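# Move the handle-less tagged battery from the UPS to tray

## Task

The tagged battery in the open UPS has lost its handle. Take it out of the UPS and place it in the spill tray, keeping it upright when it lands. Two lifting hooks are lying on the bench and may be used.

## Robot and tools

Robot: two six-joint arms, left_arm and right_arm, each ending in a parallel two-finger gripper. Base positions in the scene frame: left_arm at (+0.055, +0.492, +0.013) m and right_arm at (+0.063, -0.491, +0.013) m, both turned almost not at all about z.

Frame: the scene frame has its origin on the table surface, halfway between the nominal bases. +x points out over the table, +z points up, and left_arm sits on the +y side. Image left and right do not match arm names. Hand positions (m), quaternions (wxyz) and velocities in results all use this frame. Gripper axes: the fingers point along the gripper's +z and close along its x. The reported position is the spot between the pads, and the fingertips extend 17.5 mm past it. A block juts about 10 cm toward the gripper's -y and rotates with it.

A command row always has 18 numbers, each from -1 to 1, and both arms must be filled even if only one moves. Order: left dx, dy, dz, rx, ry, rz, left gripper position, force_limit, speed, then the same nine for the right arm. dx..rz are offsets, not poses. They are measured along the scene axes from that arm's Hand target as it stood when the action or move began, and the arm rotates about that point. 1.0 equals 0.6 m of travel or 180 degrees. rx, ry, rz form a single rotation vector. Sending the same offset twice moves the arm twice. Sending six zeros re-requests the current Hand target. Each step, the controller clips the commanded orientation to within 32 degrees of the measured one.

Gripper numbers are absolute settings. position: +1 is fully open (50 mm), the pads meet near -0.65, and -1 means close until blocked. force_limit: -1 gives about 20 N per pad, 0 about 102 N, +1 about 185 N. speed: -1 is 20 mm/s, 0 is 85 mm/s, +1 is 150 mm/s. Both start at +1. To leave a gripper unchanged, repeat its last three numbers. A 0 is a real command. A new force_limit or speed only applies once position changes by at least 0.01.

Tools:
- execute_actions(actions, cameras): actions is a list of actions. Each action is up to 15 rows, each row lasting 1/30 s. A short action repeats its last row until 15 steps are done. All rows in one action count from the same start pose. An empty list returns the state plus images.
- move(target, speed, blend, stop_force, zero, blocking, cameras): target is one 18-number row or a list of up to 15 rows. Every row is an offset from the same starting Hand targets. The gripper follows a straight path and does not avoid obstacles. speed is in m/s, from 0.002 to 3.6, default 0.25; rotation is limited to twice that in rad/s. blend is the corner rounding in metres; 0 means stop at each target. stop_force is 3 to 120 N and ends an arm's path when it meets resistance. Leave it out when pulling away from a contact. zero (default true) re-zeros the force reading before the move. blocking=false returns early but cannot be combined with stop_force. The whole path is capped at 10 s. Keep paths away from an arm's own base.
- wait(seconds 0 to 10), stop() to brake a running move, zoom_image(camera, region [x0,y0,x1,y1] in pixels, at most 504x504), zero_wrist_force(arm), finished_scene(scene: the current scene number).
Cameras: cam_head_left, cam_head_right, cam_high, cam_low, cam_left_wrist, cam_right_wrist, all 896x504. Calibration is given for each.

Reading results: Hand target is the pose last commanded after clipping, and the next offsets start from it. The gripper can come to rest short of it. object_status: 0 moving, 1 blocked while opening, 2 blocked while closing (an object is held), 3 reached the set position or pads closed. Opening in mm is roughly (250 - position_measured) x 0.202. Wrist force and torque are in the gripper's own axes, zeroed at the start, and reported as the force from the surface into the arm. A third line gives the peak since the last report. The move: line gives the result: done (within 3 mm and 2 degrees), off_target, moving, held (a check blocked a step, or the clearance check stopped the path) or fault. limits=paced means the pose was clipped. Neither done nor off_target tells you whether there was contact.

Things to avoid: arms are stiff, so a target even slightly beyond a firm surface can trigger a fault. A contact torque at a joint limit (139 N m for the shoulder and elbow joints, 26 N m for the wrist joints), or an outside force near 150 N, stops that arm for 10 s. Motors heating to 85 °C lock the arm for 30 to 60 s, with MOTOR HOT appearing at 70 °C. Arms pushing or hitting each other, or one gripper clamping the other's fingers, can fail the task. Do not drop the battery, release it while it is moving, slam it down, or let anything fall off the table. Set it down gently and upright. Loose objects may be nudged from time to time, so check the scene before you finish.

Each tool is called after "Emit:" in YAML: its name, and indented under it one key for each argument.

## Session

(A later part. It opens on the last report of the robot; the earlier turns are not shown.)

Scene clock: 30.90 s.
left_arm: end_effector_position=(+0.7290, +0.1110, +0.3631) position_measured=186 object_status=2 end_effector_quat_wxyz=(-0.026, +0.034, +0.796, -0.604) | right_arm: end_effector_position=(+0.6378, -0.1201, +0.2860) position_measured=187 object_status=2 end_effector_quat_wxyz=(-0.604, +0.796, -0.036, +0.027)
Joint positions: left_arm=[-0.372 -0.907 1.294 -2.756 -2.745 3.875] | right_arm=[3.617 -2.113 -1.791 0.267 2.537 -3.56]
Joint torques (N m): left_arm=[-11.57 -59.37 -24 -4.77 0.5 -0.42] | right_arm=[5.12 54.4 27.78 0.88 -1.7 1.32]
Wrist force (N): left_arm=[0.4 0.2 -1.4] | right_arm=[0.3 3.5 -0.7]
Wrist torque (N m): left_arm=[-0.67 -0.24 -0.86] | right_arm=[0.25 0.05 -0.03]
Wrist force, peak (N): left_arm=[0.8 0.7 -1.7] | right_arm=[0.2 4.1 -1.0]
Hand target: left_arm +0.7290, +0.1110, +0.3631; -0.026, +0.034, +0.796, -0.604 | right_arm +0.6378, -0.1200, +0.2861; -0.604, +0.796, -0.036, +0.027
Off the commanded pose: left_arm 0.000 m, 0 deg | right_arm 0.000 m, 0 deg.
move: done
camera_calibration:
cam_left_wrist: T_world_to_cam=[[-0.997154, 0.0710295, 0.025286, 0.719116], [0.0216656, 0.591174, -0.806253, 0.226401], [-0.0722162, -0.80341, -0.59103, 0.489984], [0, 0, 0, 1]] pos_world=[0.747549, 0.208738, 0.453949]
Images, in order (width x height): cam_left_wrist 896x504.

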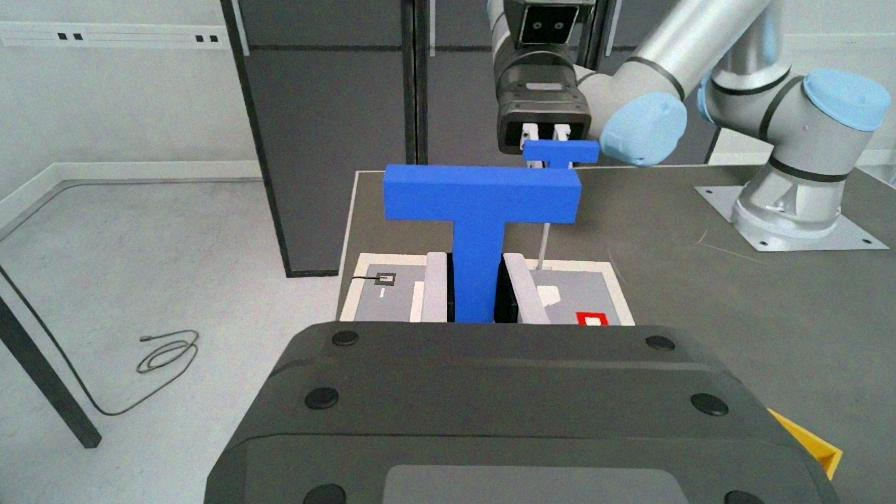

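Emit:
move:
  target:
    - [0,0.05,0.0,0,0,0,-1,-0.5,-0.5,0,0,0.05,0,0,0,-1,-0.5,-0.5]
    - [-0.137,-0.055,-0.097,0,0,0,-1,-0.5,-0.5,0.15,-0.02,0.128,0,0,0,-1,-0.5,-0.5]
  speed: 0.12
  cameras: ["cam_right_wrist"]

Emit:
zoom_image:
  camera: "cam_right_wrist"
  region: [270, 190, 420, 310]

Scene clock: 33.70 s.
left_arm: end_effector_position=(+0.6468, +0.0779, +0.3049) position_measured=186 object_status=2 end_effector_quat_wxyz=(-0.026, +0.034, +0.796, -0.604) | right_arm: end_effector_position=(+0.7278, -0.1321, +0.3628) position_measured=187 object_status=2 end_effector_quat_wxyz=(-0.604, +0.796, -0.036, +0.027)
Joint positions: left_arm=[-0.47 -0.962 1.586 -3.129 -2.671 3.725] | right_arm=[3.537 -2.162 -1.455 -0.082 2.606 -3.634]
Joint torques (N m): left_arm=[7.87 -33.97 -24.93 -3.5 -3.7 0.65] | right_arm=[11.42 58.62 25.93 2.74 -1.53 2.53]
Wrist force (N): left_arm=[0.3 0.6 -1.7] | right_arm=[0.2 3.8 -1.0]
Wrist torque (N m): left_arm=[-0.62 -0.26 -0.87] | right_arm=[0.32 0.04 -0.03]
Wrist force, peak (N): left_arm=[0.7 1.1 -2.6] | right_arm=[-1.1 4.9 -0.7]
Hand target: left_arm +0.6468, +0.0780, +0.3049; -0.026, +0.034, +0.796, -0.604 | right_arm +0.7278, -0.1320, +0.3629; -0.604, +0.796, -0.036, +0.027
Off the commanded pose: left_arm 0.000 m, 0 deg | right_arm 0.000 m, 0 deg.
move: done
camera_calibration:
cam_right_wrist: T_world_to_cam=[[0.996217, -0.0857648, 0.0139959, -0.731721], [-0.0373166, -0.567666, -0.822413, 0.270454], [0.078479, 0.818779, -0.568719, 0.386875], [0, 0, 0, 1]] pos_world=[0.708684, -0.225994, 0.452689]
Images, in order (width x height): cam_right_wrist 896x504.

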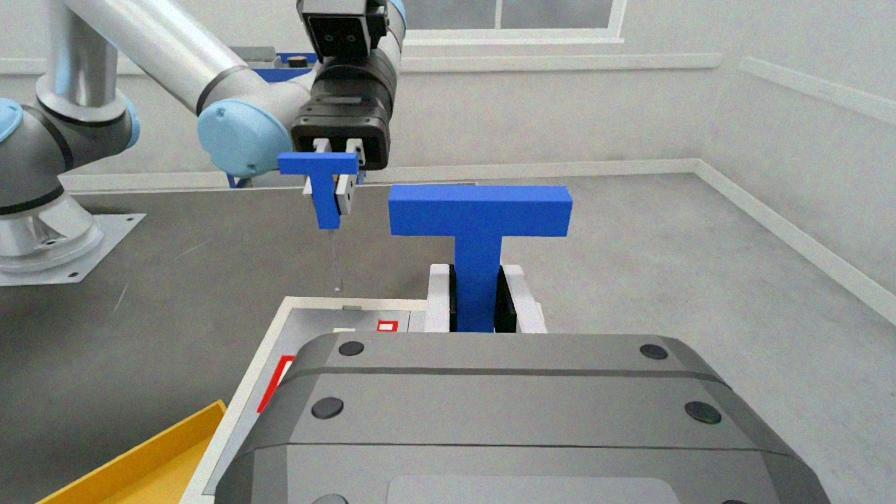

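Scaled by 3.360.

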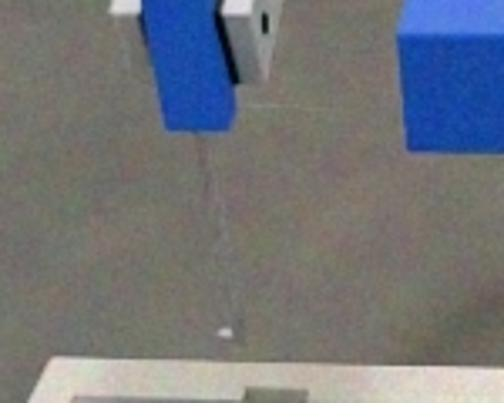

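Emit:
move:
  target: [0.0185,-0.0162,-0.008,0,0,0,-1,-0.5,-0.5,0,0,0,0,0,0,-1,-0.5,-0.5]
  speed: 0.08
  cameras: ["cam_right_wrist"]

Emit:
zoom_image:
  camera: "cam_right_wrist"
  region: [325, 270, 385, 320]

Scene clock: 35.60 s.
left_arm: end_effector_position=(+0.6579, +0.0681, +0.3000) position_measured=186 object_status=2 end_effector_quat_wxyz=(-0.026, +0.034, +0.796, -0.604) | right_arm: end_effector_position=(+0.7278, -0.1320, +0.3629) position_measured=187 object_status=2 end_effector_quat_wxyz=(-0.604, +0.796, -0.036, +0.027)
Joint positions: left_arm=[-0.475 -0.928 1.542 -3.125 -2.666 3.717] | right_arm=[3.538 -2.162 -1.455 -0.082 2.606 -3.634]
Joint torques (N m): left_arm=[-2.09 -56.85 -7.59 -2.45 -0.85 0.28] | right_arm=[11.67 62.39 32.67 2.12 -1.34 2.49]
Wrist force (N): left_arm=[0.7 0.4 -1.3] | right_arm=[0.5 3.6 -0.6]
Wrist torque (N m): left_arm=[-0.66 -0.31 -0.72] | right_arm=[0.28 0.00 -0.05]
Wrist force, peak (N): left_arm=[1.0 0.3 -1.9] | right_arm=[0.2 4.1 -0.9]
Hand target: left_arm +0.6579, +0.0682, +0.3001; -0.026, +0.034, +0.796, -0.604 | right_arm +0.7278, -0.1320, +0.3629; -0.604, +0.796, -0.036, +0.027
Off the commanded pose: left_arm 0.000 m, 0 deg | right_arm 0.000 m, 0 deg.
move: done
camera_calibration:
cam_right_wrist: T_world_to_cam=[[0.996225, -0.0856832, 0.0139392, -0.731675], [-0.0373169, -0.567669, -0.82241, 0.270592], [0.0783796, 0.818786, -0.568724, 0.386925], [0, 0, 0, 1]] pos_world=[0.708684, -0.225894, 0.45279]
Images, in order (width x height): cam_right_wrist 896x504.

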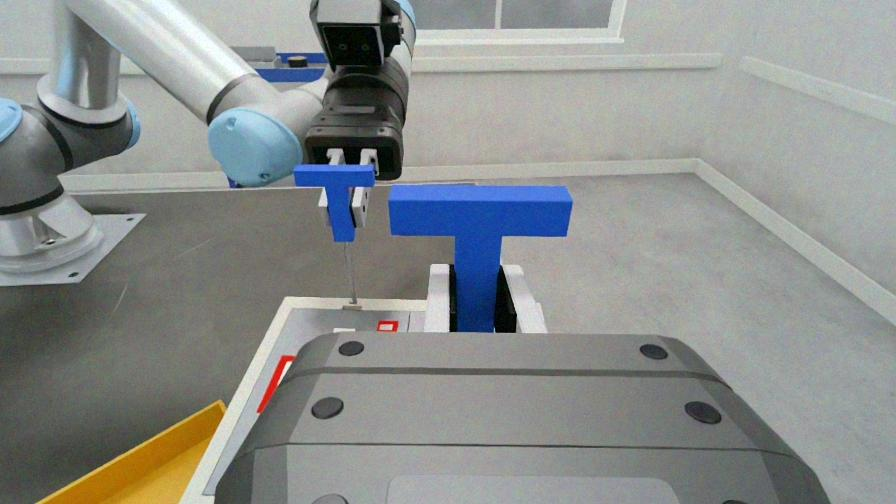

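Scaled by 8.400.

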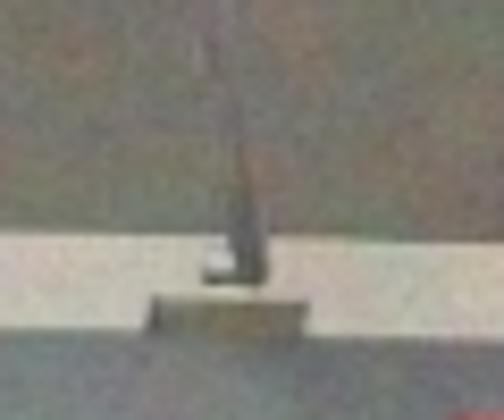

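Emit:
move:
  target:
    - [0,0.0018,0.0,0,0,0,-1,-0.5,-0.5,0,0,0,0,0,0,-1,-0.5,-0.5]
    - [0,0.0018,-0.024,0,0,0,-1,-0.5,-0.5,0,0,0,0,0,0,-1,-0.5,-0.5]
  speed: 0.012
  stop_force: 4
  cameras: ["cam_right_wrist"]

Emit:
zoom_image:
  camera: "cam_right_wrist"
  region: [325, 270, 385, 320]

Scene clock: 38.53 s.
left_arm: end_effector_position=(+0.6579, +0.0693, +0.2857) position_measured=186 object_status=2 end_effector_quat_wxyz=(-0.026, +0.034, +0.796, -0.604) | right_arm: end_effector_position=(+0.7278, -0.1320, +0.3629) position_measured=187 object_status=2 end_effector_quat_wxyz=(-0.604, +0.796, -0.036, +0.027)
Joint positions: left_arm=[-0.474 -0.909 1.553 -3.153 -2.667 3.719] | right_arm=[3.538 -2.162 -1.455 -0.082 2.606 -3.634]
Joint torques (N m): left_arm=[-9.61 -56.89 -24.08 -0.91 0.96 -1.21] | right_arm=[11.12 60.84 29.75 3.58 -1.69 2.14]
Wrist force (N): left_arm=[0.7 0.4 -1.6] | right_arm=[0.1 3.8 -0.9]
Wrist torque (N m): left_arm=[-0.65 -0.31 -0.87] | right_arm=[0.32 0.07 -0.04]
Wrist force, peak (N): left_arm=[0.6 0.3 -2.1] | right_arm=[-0.1 4.1 -1.0]
Hand target: left_arm +0.6579, +0.0693, +0.2857; -0.026, +0.034, +0.796, -0.604 | right_arm +0.7278, -0.1320, +0.3629; -0.604, +0.796, -0.036, +0.027
Off the commanded pose: left_arm 0.000 m, 0 deg | right_arm 0.000 m, 0 deg.
move: done
camera_calibration:
cam_right_wrist: T_world_to_cam=[[0.996225, -0.0856832, 0.0139392, -0.731675], [-0.0373169, -0.567669, -0.82241, 0.270592], [0.0783796, 0.818786, -0.568724, 0.386925], [0, 0, 0, 1]] pos_world=[0.708684, -0.225894, 0.45279]
Images, in order (width x height): cam_right_wrist 896x504.

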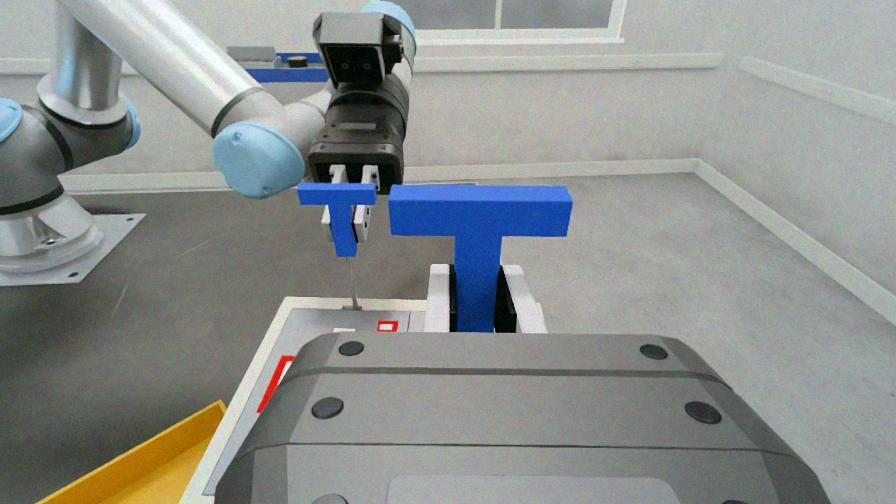

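Scaled by 8.400.

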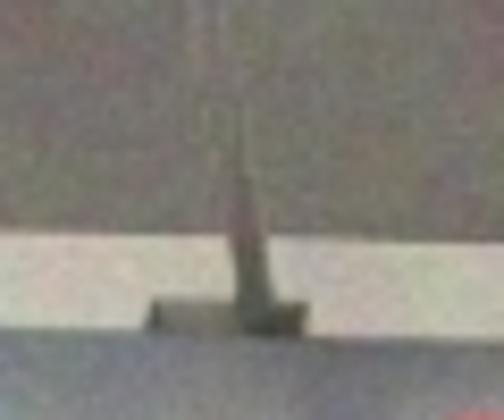

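Emit:
move:
  target:
    - [0,0.0,-0.02,0,0,0,-1,-0.5,-0.5,-0.15,0.02,0.0,0,0,0,-1,-0.5,-0.5]
    - [0,0.0,-0.041,0,0,0,-1,-0.5,-0.5,-0.15,0.02,-0.1,0,0,0,-1,-0.5,-0.5]
  speed: [0.08,0.05]

Emit:
move:
  target: [0,0.0,0,0,0,0,-1,-0.5,-0.5,0,0,-0.07,0,0,0,-1,-0.5,-0.5]
  speed: 0.015
  stop_force: 4.5

Scene clock: 41.93 s.
left_arm: end_effector_position=(+0.6579, +0.0693, +0.2610) position_measured=186 object_status=2 end_effector_quat_wxyz=(-0.026, +0.034, +0.796, -0.604) | right_arm: end_effector_position=(+0.6377, -0.1201, +0.3027) position_measured=187 object_status=2 end_effector_quat_wxyz=(-0.603, +0.796, -0.036, +0.027) end_effector_velocity=(+0.000, +0.000, +0.001) end_effector_angular_velocity=(-0.001, +0.003, -0.001)
Joint positions: left_arm=[-0.474 -0.873 1.566 -3.202 -2.667 3.719] | right_arm=[3.617 -2.086 -1.781 0.23 2.537 -3.56]
Joint velocities: left_arm=[within noise] | right_arm=[0 0.002 0.001 -0.006 0 0.001]
Joint torques (N m): left_arm=[-9.39 -50.56 -11.89 -1.95 0.74 -0.46] | right_arm=[-11.66 54.64 31.28 0.66 2.93 1.18]
Wrist force (N): left_arm=[0.9 0.2 -1.9] | right_arm=[0.4 3.6 -1.1]
Wrist torque (N m): left_arm=[-0.69 -0.33 -0.88] | right_arm=[0.28 0.03 -0.07]
Wrist force, peak (N): left_arm=[0.7 0.4 -2.1] | right_arm=[0.3 4.7 -0.6]
Hand target: left_arm +0.6579, +0.0693, +0.2611; -0.026, +0.034, +0.796, -0.604 | right_arm +0.6378, -0.1200, +0.3029; -0.604, +0.796, -0.036, +0.027
Off the commanded pose: left_arm 0.000 m, 0 deg | right_arm 0.000 m, 0 deg.
move: done

Scene clock: 45.70 s.
left_arm: end_effector_position=(+0.6579, +0.0693, +0.2611) position_measured=186 object_status=2 end_effector_quat_wxyz=(-0.026, +0.034, +0.796, -0.604) | right_arm: end_effector_position=(+0.6377, -0.1201, +0.2608) position_measured=187 object_status=2 end_effector_quat_wxyz=(-0.604, +0.796, -0.036, +0.027)
Joint positions: left_arm=[-0.474 -0.873 1.566 -3.202 -2.667 3.719] | right_arm=[3.617 -2.156 -1.804 0.323 2.537 -3.56]
Joint torques (N m): left_arm=[-9.12 -57.53 -22.16 -0.95 0.64 -1.31] | right_arm=[-6.76 56.45 25.54 0.69 1.32 2.07]
Wrist force (N): left_arm=[0.8 0.2 -1.6] | right_arm=[0.3 3.6 -0.8]
Wrist torque (N m): left_arm=[-0.67 -0.31 -0.88] | right_arm=[0.25 0.05 -0.07]
Wrist force, peak (N): left_arm=[0.6 0.5 -2.0] | right_arm=[0.3 4.1 -1.0]
Hand target: left_arm +0.6579, +0.0693, +0.2611; -0.026, +0.034, +0.796, -0.604 | right_arm +0.6378, -0.1200, +0.2609; -0.604, +0.796, -0.036, +0.027
Off the commanded pose: left_arm 0.000 m, 0 deg | right_arm 0.000 m, 0 deg.
move: done

Emit:
move:
  target:
    - [-0.0102,-0.001,0,0,0,0.111,-1,-0.5,-0.5,-0.0102,0.001,0,0,0,-0.111,-1,-0.5,-0.5]
    - [-0.0205,-0.0082,0,0,0,0.25,-1,-0.5,-0.5,-0.0205,0.0082,0,0,0,-0.25,-1,-0.5,-0.5]
  speed: 0.08
  blend: 0.002

Scene clock: 51.67 s.
left_arm: end_effector_position=(+0.6455, +0.0643, +0.2611) position_measured=186 object_status=2 end_effector_quat_wxyz=(+0.207, -0.273, +0.749, -0.568) | right_arm: end_effector_position=(+0.6253, -0.1151, +0.2609) position_measured=187 object_status=2 end_effector_quat_wxyz=(-0.547, +0.722, -0.337, +0.256)
Joint positions: left_arm=[-0.773 -1.063 1.981 -3.785 -1.661 3.167] | right_arm=[4.004 -1.981 -2.161 0.724 1.429 -3.102]
Joint torques (N m): left_arm=[11.12 -25.89 -24.46 -1.62 -0.68 1.43] | right_arm=[-13.89 32.52 24.85 2.2 -0.72 -3.24]
Wrist force (N): left_arm=[0.9 0.5 -1.7] | right_arm=[-1.9 2.2 2.3]
Wrist torque (N m): left_arm=[-0.67 -0.35 -0.81] | right_arm=[0.41 -0.06 0.03]
Wrist force, peak (N): left_arm=[1.3 0.9 -1.4] | right_arm=[-1.6 3.4 2.8]
Hand target: left_arm +0.6456, +0.0644, +0.2611; +0.207, -0.273, +0.749, -0.568 | right_arm +0.6255, -0.1151, +0.2609; -0.547, +0.722, -0.338, +0.256
Off the commanded pose: left_arm 0.000 m, 0 deg | right_arm 0.000 m, 0 deg.
move: done

Emit:
move:
  target: [-0.006,-0.009,0,0,0,0.139,-1,-0.5,-0.5,-0.006,0.009,0,0,0,-0.139,-1,-0.5,-0.5]
  speed: 0.08
  cameras: ["cam_left_wrist","cam_right_wrist","cam_high"]

Scene clock: 55.17 s.
left_arm: end_effector_position=(+0.6419, +0.0589, +0.2610) position_measured=186 object_status=2 end_effector_quat_wxyz=(+0.325, -0.428, +0.672, -0.509) | right_arm: end_effector_position=(+0.6218, -0.1096, +0.2609) position_measured=187 object_status=2 end_effector_quat_wxyz=(-0.479, +0.632, -0.486, +0.368)
Joint positions: left_arm=[-1.01 -1.079 2.004 -3.744 -1.015 2.967] | right_arm=[4.247 -1.987 -2.132 0.585 0.783 -2.856]
Joint torques (N m): left_arm=[10.28 -37.04 -10.39 -5.36 -1.06 1.05] | right_arm=[-19.02 49.09 2.32 4.92 -2.71 -3.53]
Wrist force (N): left_arm=[-0.3 0.8 -1.6] | right_arm=[-12.5 4.2 7.9]
Wrist torque (N m): left_arm=[-0.67 -0.31 -0.79] | right_arm=[0.49 -0.32 0.37]
Wrist force, peak (N): left_arm=[-0.1 1.1 -2.0] | right_arm=[-16.1 6.1 11.0]
Hand target: left_arm +0.6420, +0.0590, +0.2611; +0.325, -0.429, +0.672, -0.509 | right_arm +0.6219, -0.1097, +0.2609; -0.479, +0.632, -0.486, +0.368
Off the commanded pose: left_arm 0.000 m, 0 deg | right_arm 0.000 m, 0 deg.
move: done
camera_calibration:
cam_left_wrist: T_world_to_cam=[[-0.407713, -0.912761, 0.0252479, 0.318072], [-0.548201, 0.222571, -0.806187, 0.564248], [0.730237, -0.342534, -0.591122, -0.160729], [0, 0, 0, 1]] pos_world=[0.556374, 0.109683, 0.351849]
cam_right_wrist: T_world_to_cam=[[0.260005, -0.965507, 0.0138978, -0.261483], [-0.546157, -0.158915, -0.822471, 0.556757], [0.796311, 0.206256, -0.568637, -0.194783], [0, 0, 0, 1]] pos_world=[0.527171, -0.123811, 0.35079]
Images, in order (width x height): cam_high 896x504, cam_left_wrist 896x504, cam_right_wrist 896x504.

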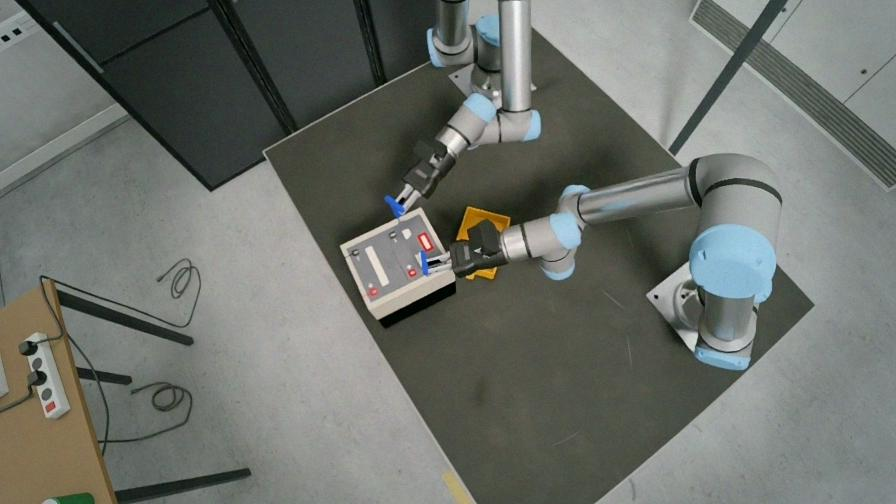

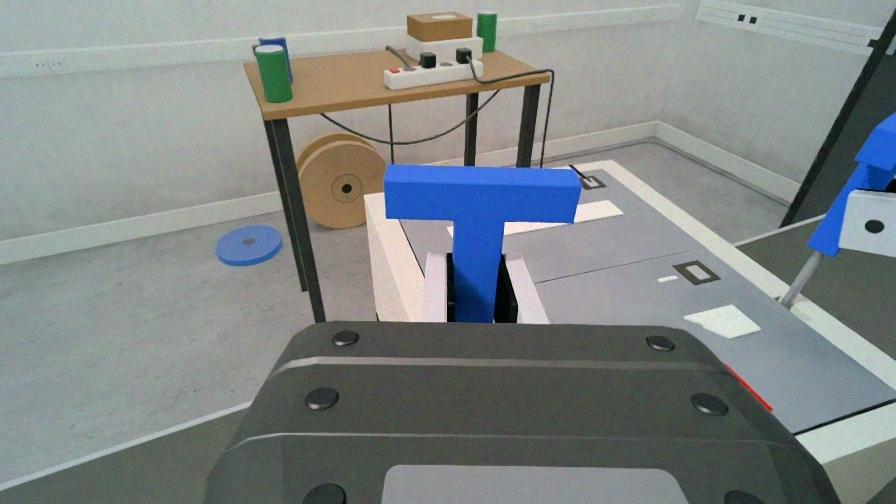

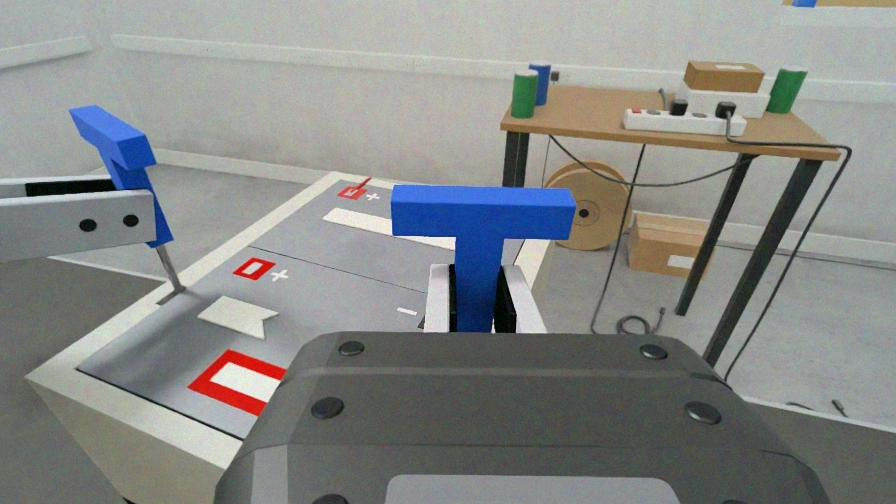

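Emit:
move:
  target: [0.0,-0.002,0,0,0,0,-1,-0.5,-0.5,-0.001,0.003,0,0,0,0,-1,-0.5,-0.5]
  speed: 0.05

Emit:
move:
  target: [0.0,0,0.03,0,0,0,-1,-0.5,-0.5,0,0,0.03,0,0,0,-1,-0.5,-0.5]
  speed: 0.01
  stop_force: 8

Scene clock: 56.57 s.
left_arm: end_effector_position=(+0.6420, +0.0578, +0.2611) position_measured=186 object_status=2 end_effector_quat_wxyz=(+0.325, -0.429, +0.672, -0.509) | right_arm: end_effector_position=(+0.6213, -0.1079, +0.2609) position_measured=187 object_status=2 end_effector_quat_wxyz=(-0.479, +0.632, -0.486, +0.368)
Joint positions: left_arm=[-1.011 -1.078 2.002 -3.743 -1.013 2.966] | right_arm=[4.25 -1.988 -2.13 0.583 0.78 -2.855]
Joint torques (N m): left_arm=[-13.63 -25.33 -24.05 -1.23 1.03 -1.88] | right_arm=[8.31 33.27 22.71 0.78 -3.34 2.13]
Wrist force (N): left_arm=[-3.3 -1.0 -2.8] | right_arm=[-2.4 2.4 1.6]
Wrist torque (N m): left_arm=[-0.72 -0.41 -0.52] | right_arm=[0.42 -0.20 0.04]
Wrist force, peak (N): left_arm=[-3.3 -1.0 -2.8] | right_arm=[-15.3 5.0 9.6]
Hand target: left_arm +0.6420, +0.0578, +0.2611; +0.325, -0.429, +0.672, -0.509 | right_arm +0.6213, -0.1079, +0.2609; -0.479, +0.632, -0.486, +0.368
Off the commanded pose: left_arm 0.000 m, 0 deg | right_arm 0.000 m, 0 deg.
move: done

Scene clock: 58.63 s.
left_arm: end_effector_position=(+0.6420, +0.0578, +0.2699) position_measured=186 object_status=2 end_effector_quat_wxyz=(+0.325, -0.429, +0.672, -0.509) | right_arm: end_effector_position=(+0.6212, -0.1079, +0.2692) position_measured=187 object_status=2 end_effector_quat_wxyz=(-0.479, +0.632, -0.486, +0.368)
Joint positions: left_arm=[-1.011 -1.096 1.998 -3.72 -1.014 2.966] | right_arm=[4.25 -1.969 -2.126 0.56 0.78 -2.855]
Joint torques (N m): left_arm=[-11.73 -29 -14.33 -6.17 1.88 -1.16] | right_arm=[8.71 36.04 8.36 3.4 -5.51 -0.67]
Wrist force (N): left_arm=[-3.2 6.5 -0.6] | right_arm=[-4.2 9.4 2.4]
Wrist torque (N m): left_arm=[-0.72 -0.40 -0.50] | right_arm=[0.30 -0.28 0.10]
Wrist force, peak (N): left_arm=[-2.1 12.6 0.9] | right_arm=[-4.0 17.9 5.3]
Hand target: left_arm +0.6420, +0.0578, +0.2699; +0.325, -0.429, +0.672, -0.509 (not the last commanded pose) | right_arm +0.6212, -0.1079, +0.2692; -0.479, +0.632, -0.486, +0.368 (not the last commanded pose)
Off the commanded pose: left_arm 0.009 m, 0 deg | right_arm 0.010 m, 0 deg.
move: contact (left_arm, right_arm)

Emit:
move:
  target:
    - [0,0,0.03,0,0,0,-1,-0.5,-0.5,0,0,0.03,0,0,0,-1,-0.5,-0.5]
  speed: 0.02
  cameras: ["cam_high","cam_right_wrist"]

Scene clock: 60.93 s.
left_arm: end_effector_position=(+0.6420, +0.0578, +0.2881) position_measured=186 object_status=2 end_effector_quat_wxyz=(+0.325, -0.429, +0.672, -0.509) | right_arm: end_effector_position=(+0.6213, -0.1079, +0.2874) position_measured=187 object_status=2 end_effector_quat_wxyz=(-0.479, +0.632, -0.486, +0.368) end_effector_velocity=(+0.000, +0.000, +0.000) end_effector_angular_velocity=(+0.003, -0.002, +0.000)
Joint positions: left_arm=[-1.011 -1.132 1.989 -3.675 -1.014 2.966] | right_arm=[4.25 -1.929 -2.116 0.509 0.78 -2.855]
Joint velocities: left_arm=[within noise] | right_arm=[0 -0.002 0 0.006 0 0]
Joint torques (N m): left_arm=[-11.41 -37.44 -28.83 -10.02 2.07 -0.24] | right_arm=[3.17 43.14 28.06 8.63 -5.32 -0.66]
Wrist force (N): left_arm=[-3.1 18.4 2.2] | right_arm=[-2.9 23.3 4.9]
Wrist torque (N m): left_arm=[-0.81 -0.44 -0.48] | right_arm=[0.34 -0.15 0.04]
Wrist force, peak (N): left_arm=[-2.7 20.5 2.8] | right_arm=[-6.0 27.4 8.1]
Hand target: left_arm +0.6420, +0.0578, +0.2879; +0.325, -0.429, +0.672, -0.509 | right_arm +0.6212, -0.1079, +0.2872; -0.479, +0.632, -0.486, +0.368
Off the commanded pose: left_arm 0.000 m, 0 deg | right_arm 0.000 m, 0 deg.
move: done
camera_calibration:
cam_right_wrist: T_world_to_cam=[[0.259907, -0.965533, 0.0139675, -0.260032], [-0.546126, -0.158907, -0.822493, 0.578488], [0.796364, 0.206144, -0.568603, -0.179642], [0, 0, 0, 1]] pos_world=[0.526571, -0.122112, 0.37729]
Images, in order (width x height): cam_high 896x504, cam_right_wrist 896x504.

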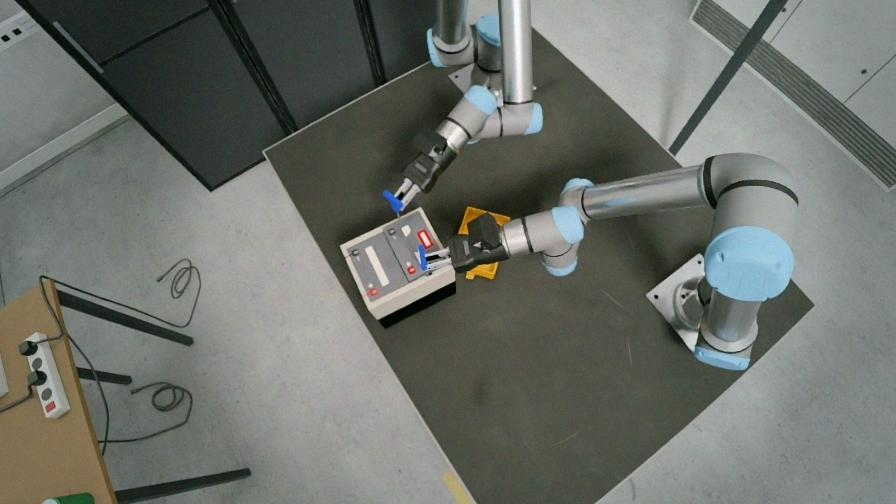

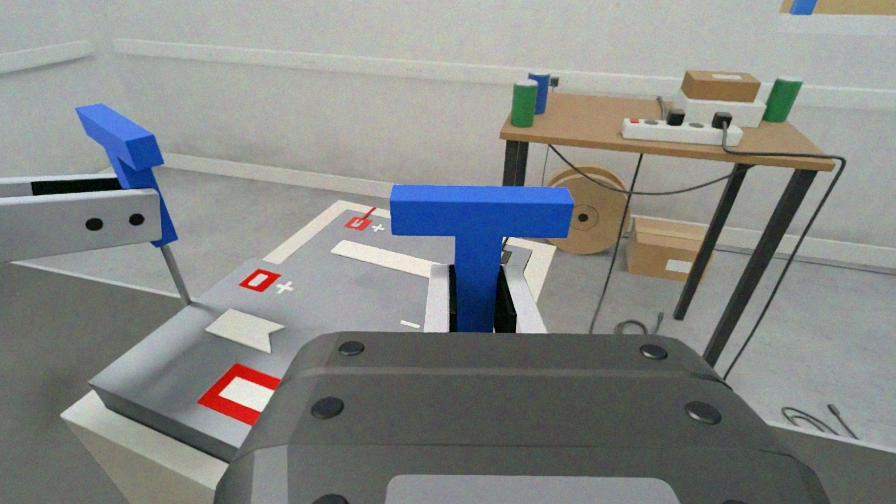

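Lifting. Go up.

Emit:
move:
  target:
    - [0,0,0.31,0,0,0,-1,-0.5,-0.5,0,0,0.31,0,0,0,-1,-0.5,-0.5]
  speed: 0.05
  cameras: ["all"]

Scene clock: 65.20 s.
left_arm: end_effector_position=(+0.6420, +0.0578, +0.4741) position_measured=186 object_status=2 end_effector_quat_wxyz=(+0.325, -0.429, +0.672, -0.509) | right_arm: end_effector_position=(+0.6212, -0.1079, +0.4734) position_measured=187 object_status=2 end_effector_quat_wxyz=(-0.479, +0.632, -0.486, +0.368)
Joint positions: left_arm=[-1.011 -1.399 1.776 -3.195 -1.014 2.966] | right_arm=[4.25 -1.638 -1.89 -0.007 0.78 -2.855]
Joint torques (N m): left_arm=[-10.7 -20.39 -11.98 -5.18 -1.56 -1.54] | right_arm=[-0.94 23.75 13.88 4.61 -2.91 2.15]
Wrist force (N): left_arm=[-0.1 -0.1 -1.0] | right_arm=[1.5 3.8 -0.9]
Wrist torque (N m): left_arm=[-0.73 -0.18 -0.82] | right_arm=[0.31 -0.16 -0.12]
Wrist force, peak (N): left_arm=[21.5 55.5 26.5] | right_arm=[-3.6 30.8 7.4]
Hand target: left_arm +0.6420, +0.0578, +0.4739; +0.325, -0.429, +0.672, -0.509 | right_arm +0.6212, -0.1079, +0.4732; -0.479, +0.632, -0.486, +0.368
Off the commanded pose: left_arm 0.000 m, 0 deg | right_arm 0.000 m, 0 deg.
move: done
camera_calibration:
cam_left_wrist: T_world_to_cam=[[-0.407442, -0.912879, 0.025369, 0.311572], [-0.548132, 0.222238, -0.806326, 0.736345], [0.73044, -0.342436, -0.590927, -0.0353374], [0, 0, 0, 1]] pos_world=[0.556373, 0.108683, 0.564948]
cam_right_wrist: T_world_to_cam=[[0.259814, -0.96556, 0.0138301, -0.262507], [-0.546105, -0.158728, -0.822542, 0.73151], [0.796408, 0.206155, -0.568537, -0.0739409], [0, 0, 0, 1]] pos_world=[0.526571, -0.122111, 0.56329]

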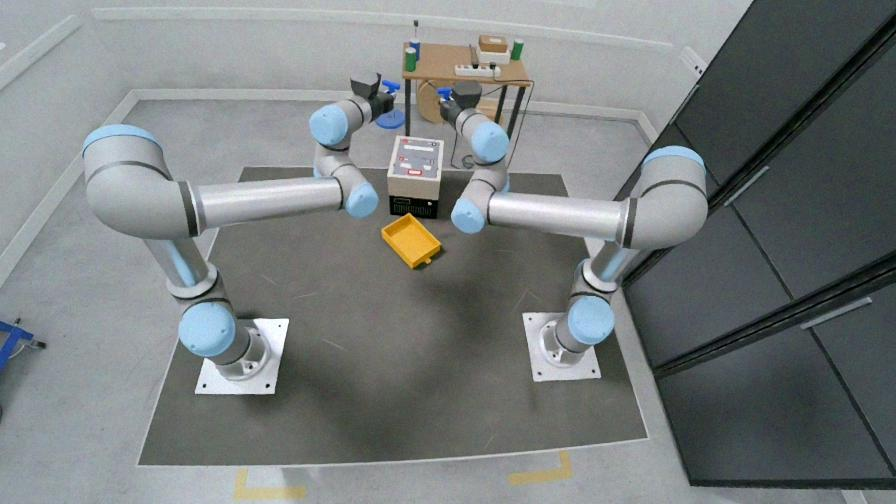

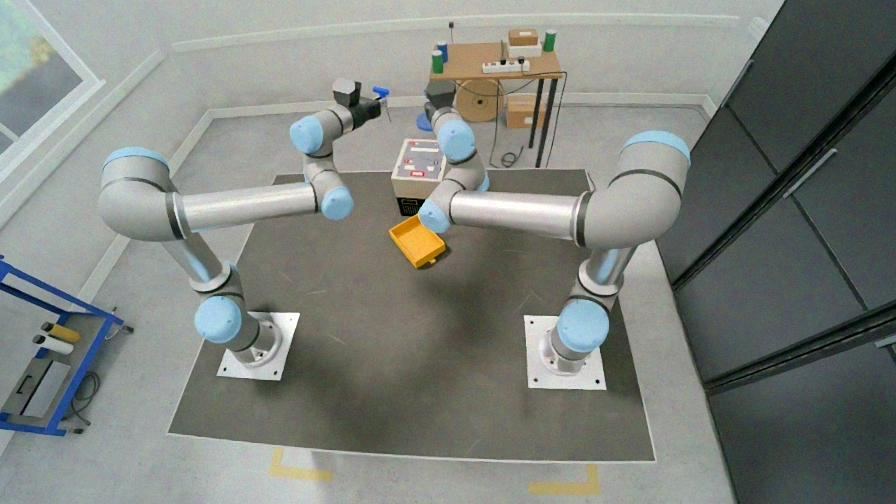

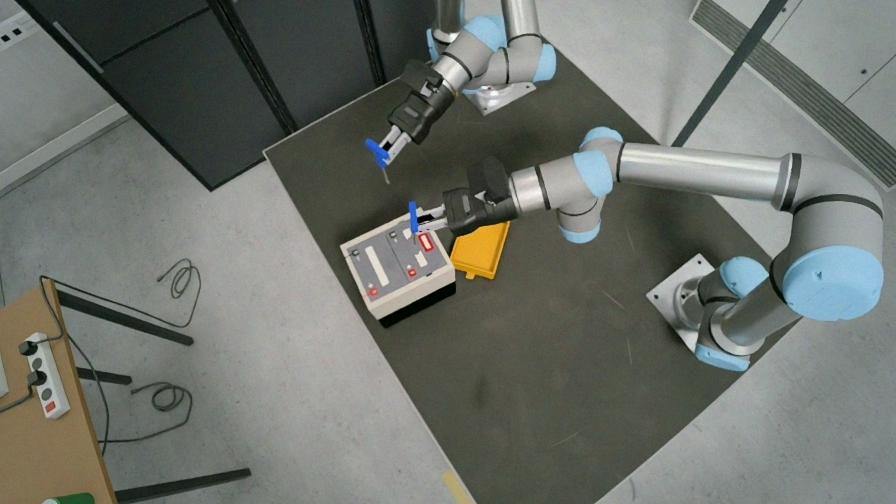

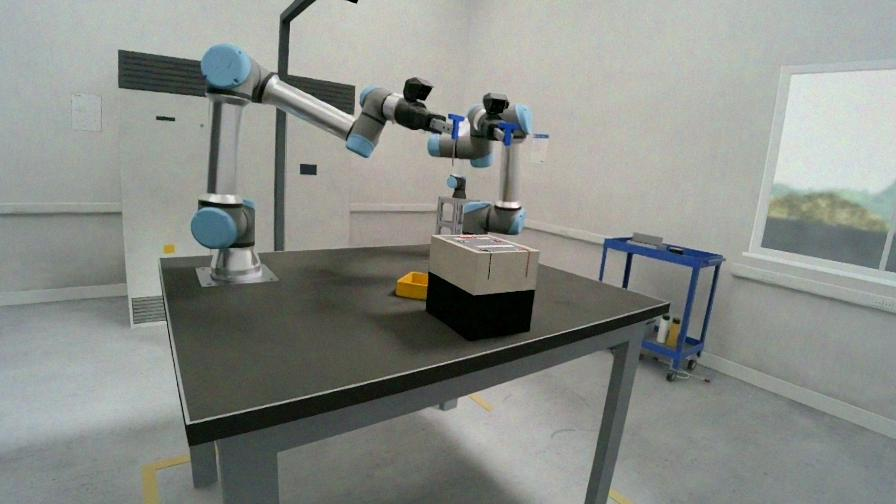

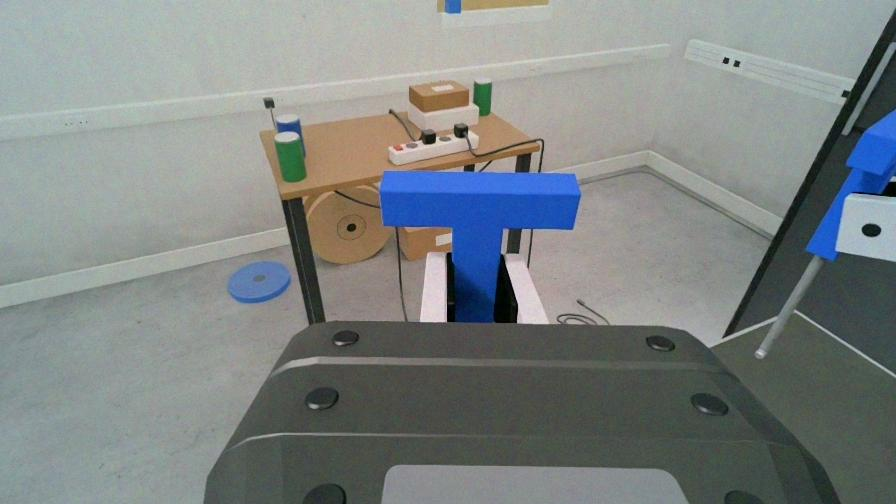

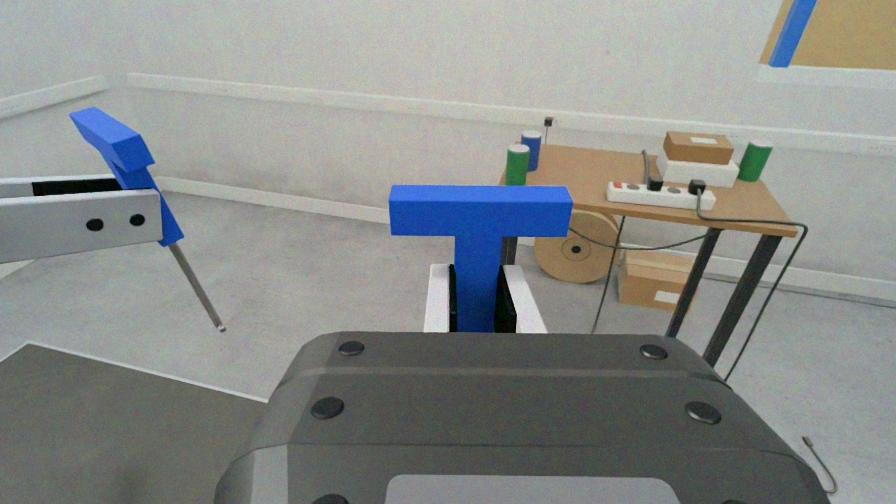

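Emit:
zoom_image:
  camera: "cam_high"
  region: [320, 180, 540, 340]

Emit:
zoom_image:
  camera: "cam_head_left"
  region: [360, 120, 470, 230]

Emit:
zoom_image:
  camera: "cam_right_wrist"
  region: [60, 90, 280, 350]

Scaled by 2.291.

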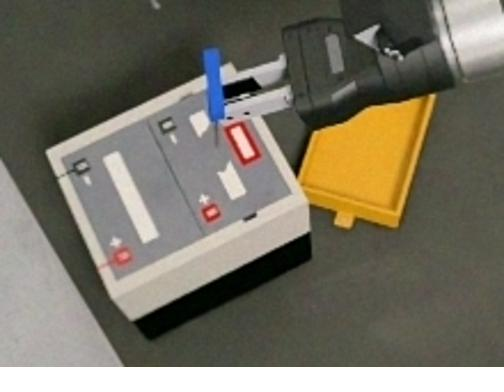

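Scaled by 4.582.

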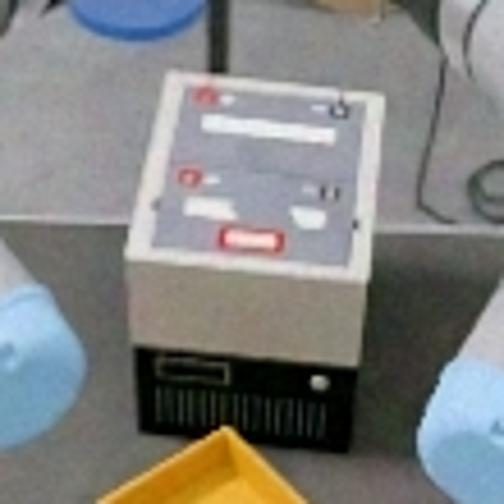

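Scaled by 1.938.

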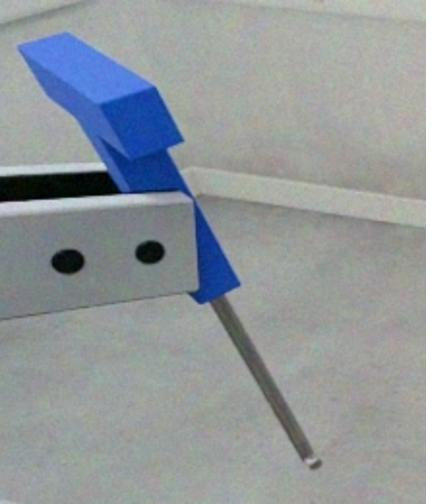

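Emit:
zoom_image:
  camera: "cam_right_wrist"
  region: [150, 220, 250, 350]

Emit:
zoom_image:
  camera: "cam_left_wrist"
  region: [740, 240, 840, 370]

Emit:
zoom_image:
  camera: "cam_low"
  region: [430, 100, 540, 180]

Emit:
zoom_image:
  camera: "cam_high"
  region: [390, 190, 470, 290]

Scaled by 3.877.

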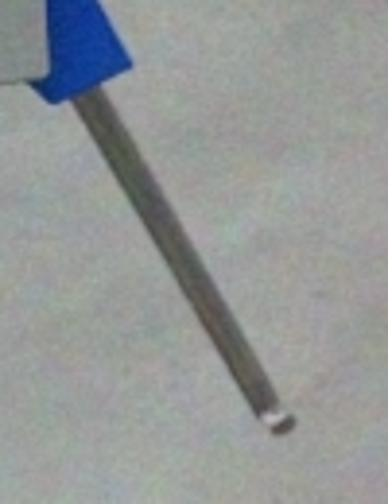

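Scaled by 3.877.

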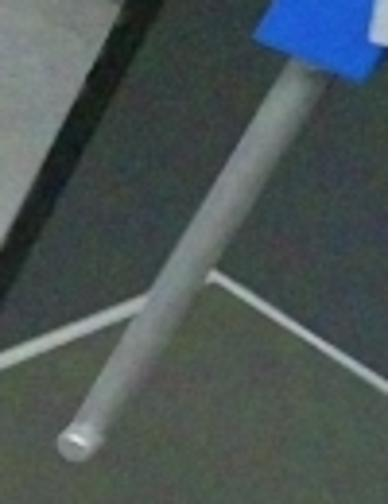

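Scaled by 4.582.

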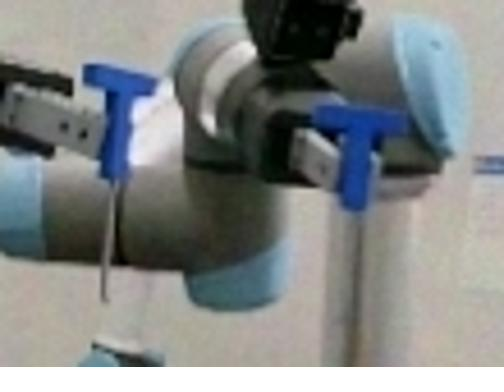

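Scaled by 5.040.

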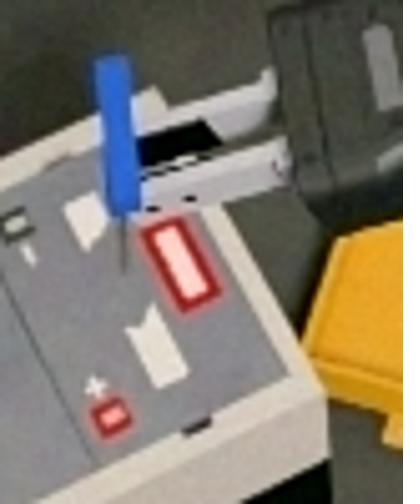

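Emit:
move:
  target:
    - [0.0308,0.0168,0,0,0,-0.398,-1,-0.5,-0.5,0.0263,-0.0172,0,0,0,0.381,-1,-0.5,-0.5]
    - [0.0308,0.0168,-0.265,0,0,-0.398,-1,-0.5,-0.5,0.0263,-0.0172,-0.264,0,0,0.381,-1,-0.5,-0.5]
  speed: 0.3
  cameras: ["cam_high","cam_head_left","cam_left_wrist","cam_right_wrist"]

Emit:
zoom_image:
  camera: "cam_high"
  region: [330, 190, 500, 310]

Scene clock: 73.27 s.
left_arm: end_effector_position=(+0.6605, +0.0679, +0.3150) position_measured=186 object_status=2 end_effector_quat_wxyz=(-0.034, +0.046, +0.796, -0.603) | right_arm: end_effector_position=(+0.6370, -0.1182, +0.3149) position_measured=187 object_status=2 end_effector_quat_wxyz=(-0.603, +0.796, -0.046, +0.035)
Joint positions: left_arm=[-0.47 -0.938 1.507 -3.038 -2.693 3.763] | right_arm=[3.627 -2.06 -1.787 0.233 2.507 -3.532]
Joint torques (N m): left_arm=[-8.94 -42.6 -22.77 -4.06 0.9 1.48] | right_arm=[10.01 38.92 22.87 3.6 -1.69 -2.51]
Wrist force (N): left_arm=[0.4 0.0 -1.0] | right_arm=[1.7 3.9 -0.6]
Wrist torque (N m): left_arm=[-0.72 -0.25 -0.79] | right_arm=[0.33 -0.18 -0.11]
Wrist force, peak (N): left_arm=[0.0 -4.2 -1.7] | right_arm=[1.3 8.3 0.3]
Hand target: left_arm +0.6605, +0.0679, +0.3149; -0.034, +0.046, +0.796, -0.603 | right_arm +0.6370, -0.1182, +0.3148; -0.603, +0.796, -0.046, +0.035
Off the commanded pose: left_arm 0.000 m, 0 deg | right_arm 0.000 m, 0 deg.
move: done
camera_calibration:
cam_left_wrist: T_world_to_cam=[[-0.994749, 0.0991699, 0.0252769, 0.651577], [0.0383792, 0.590451, -0.80616, 0.203523], [-0.0948717, -0.800957, -0.591157, 0.436849], [0, 0, 0, 1]] pos_world=[0.681789, 0.16511, 0.405849]
cam_right_wrist: T_world_to_cam=[[0.993756, -0.110719, 0.0137829, -0.640862], [-0.0517121, -0.566519, -0.822425, 0.244901], [0.0988666, 0.816577, -0.568707, 0.342082], [0, 0, 0, 1]] pos_world=[0.615704, -0.211551, 0.40479]
Images, in order (width x height): cam_head_left 896x504, cam_high 896x504, cam_left_wrist 896x504, cam_right_wrist 896x504.

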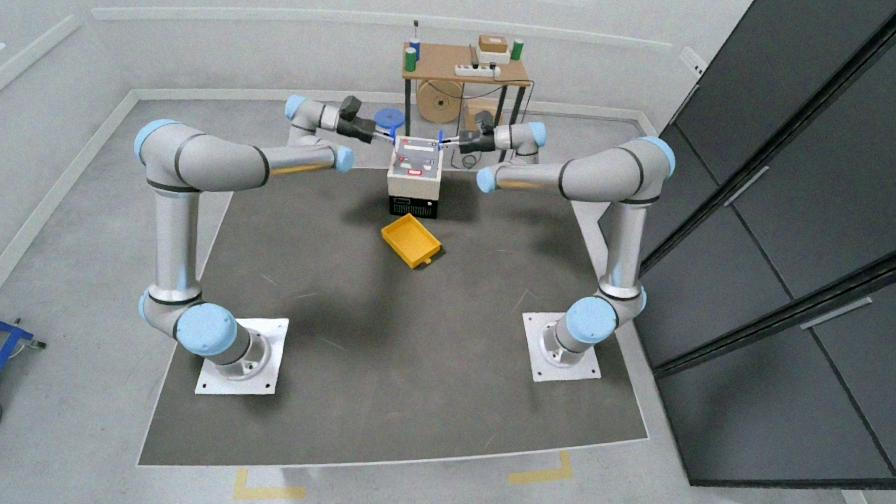

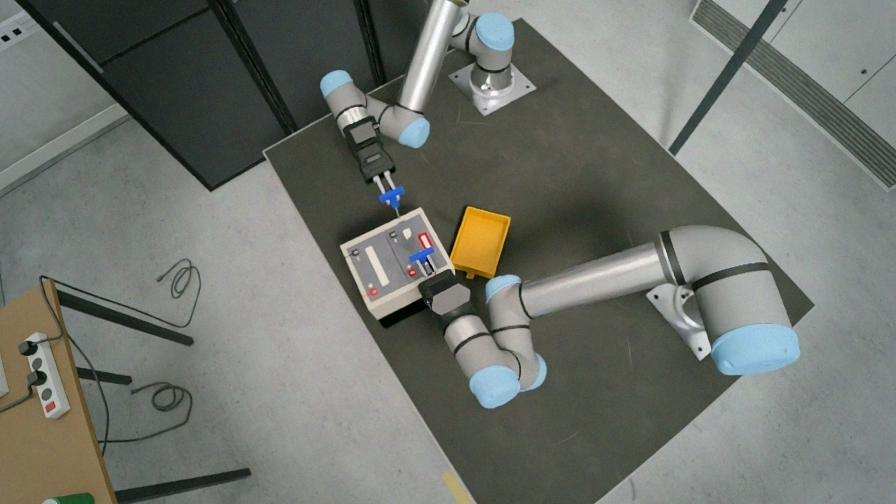

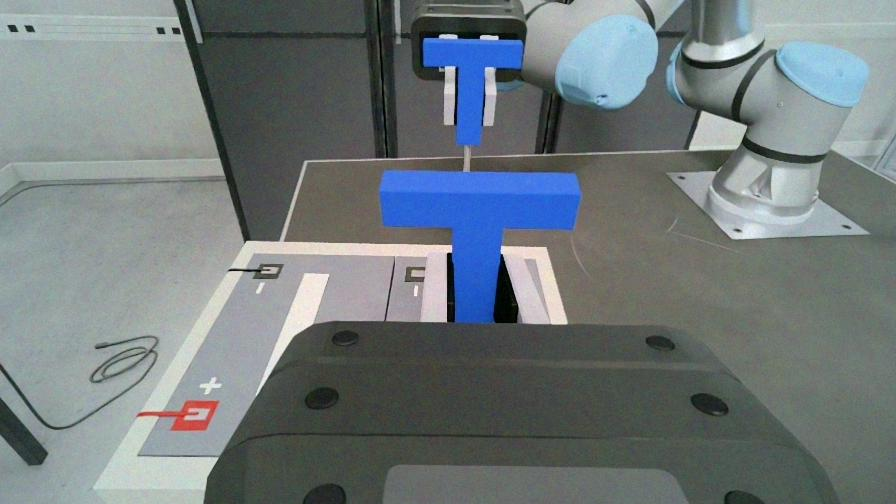

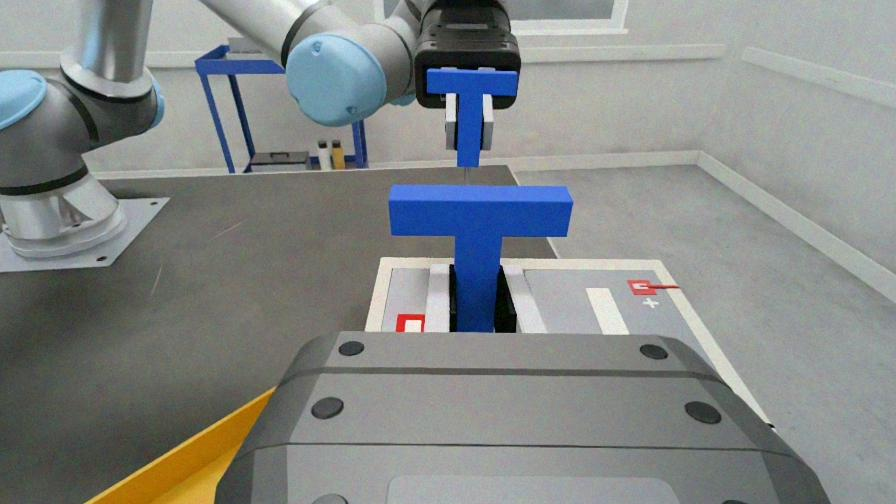

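Scaled by 2.965.

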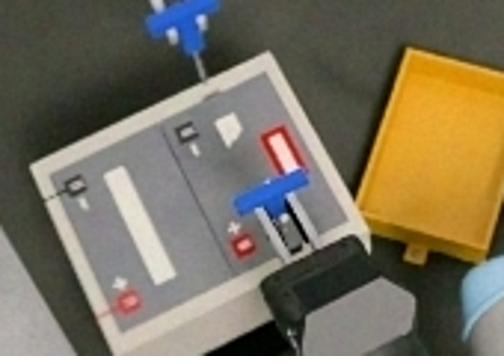

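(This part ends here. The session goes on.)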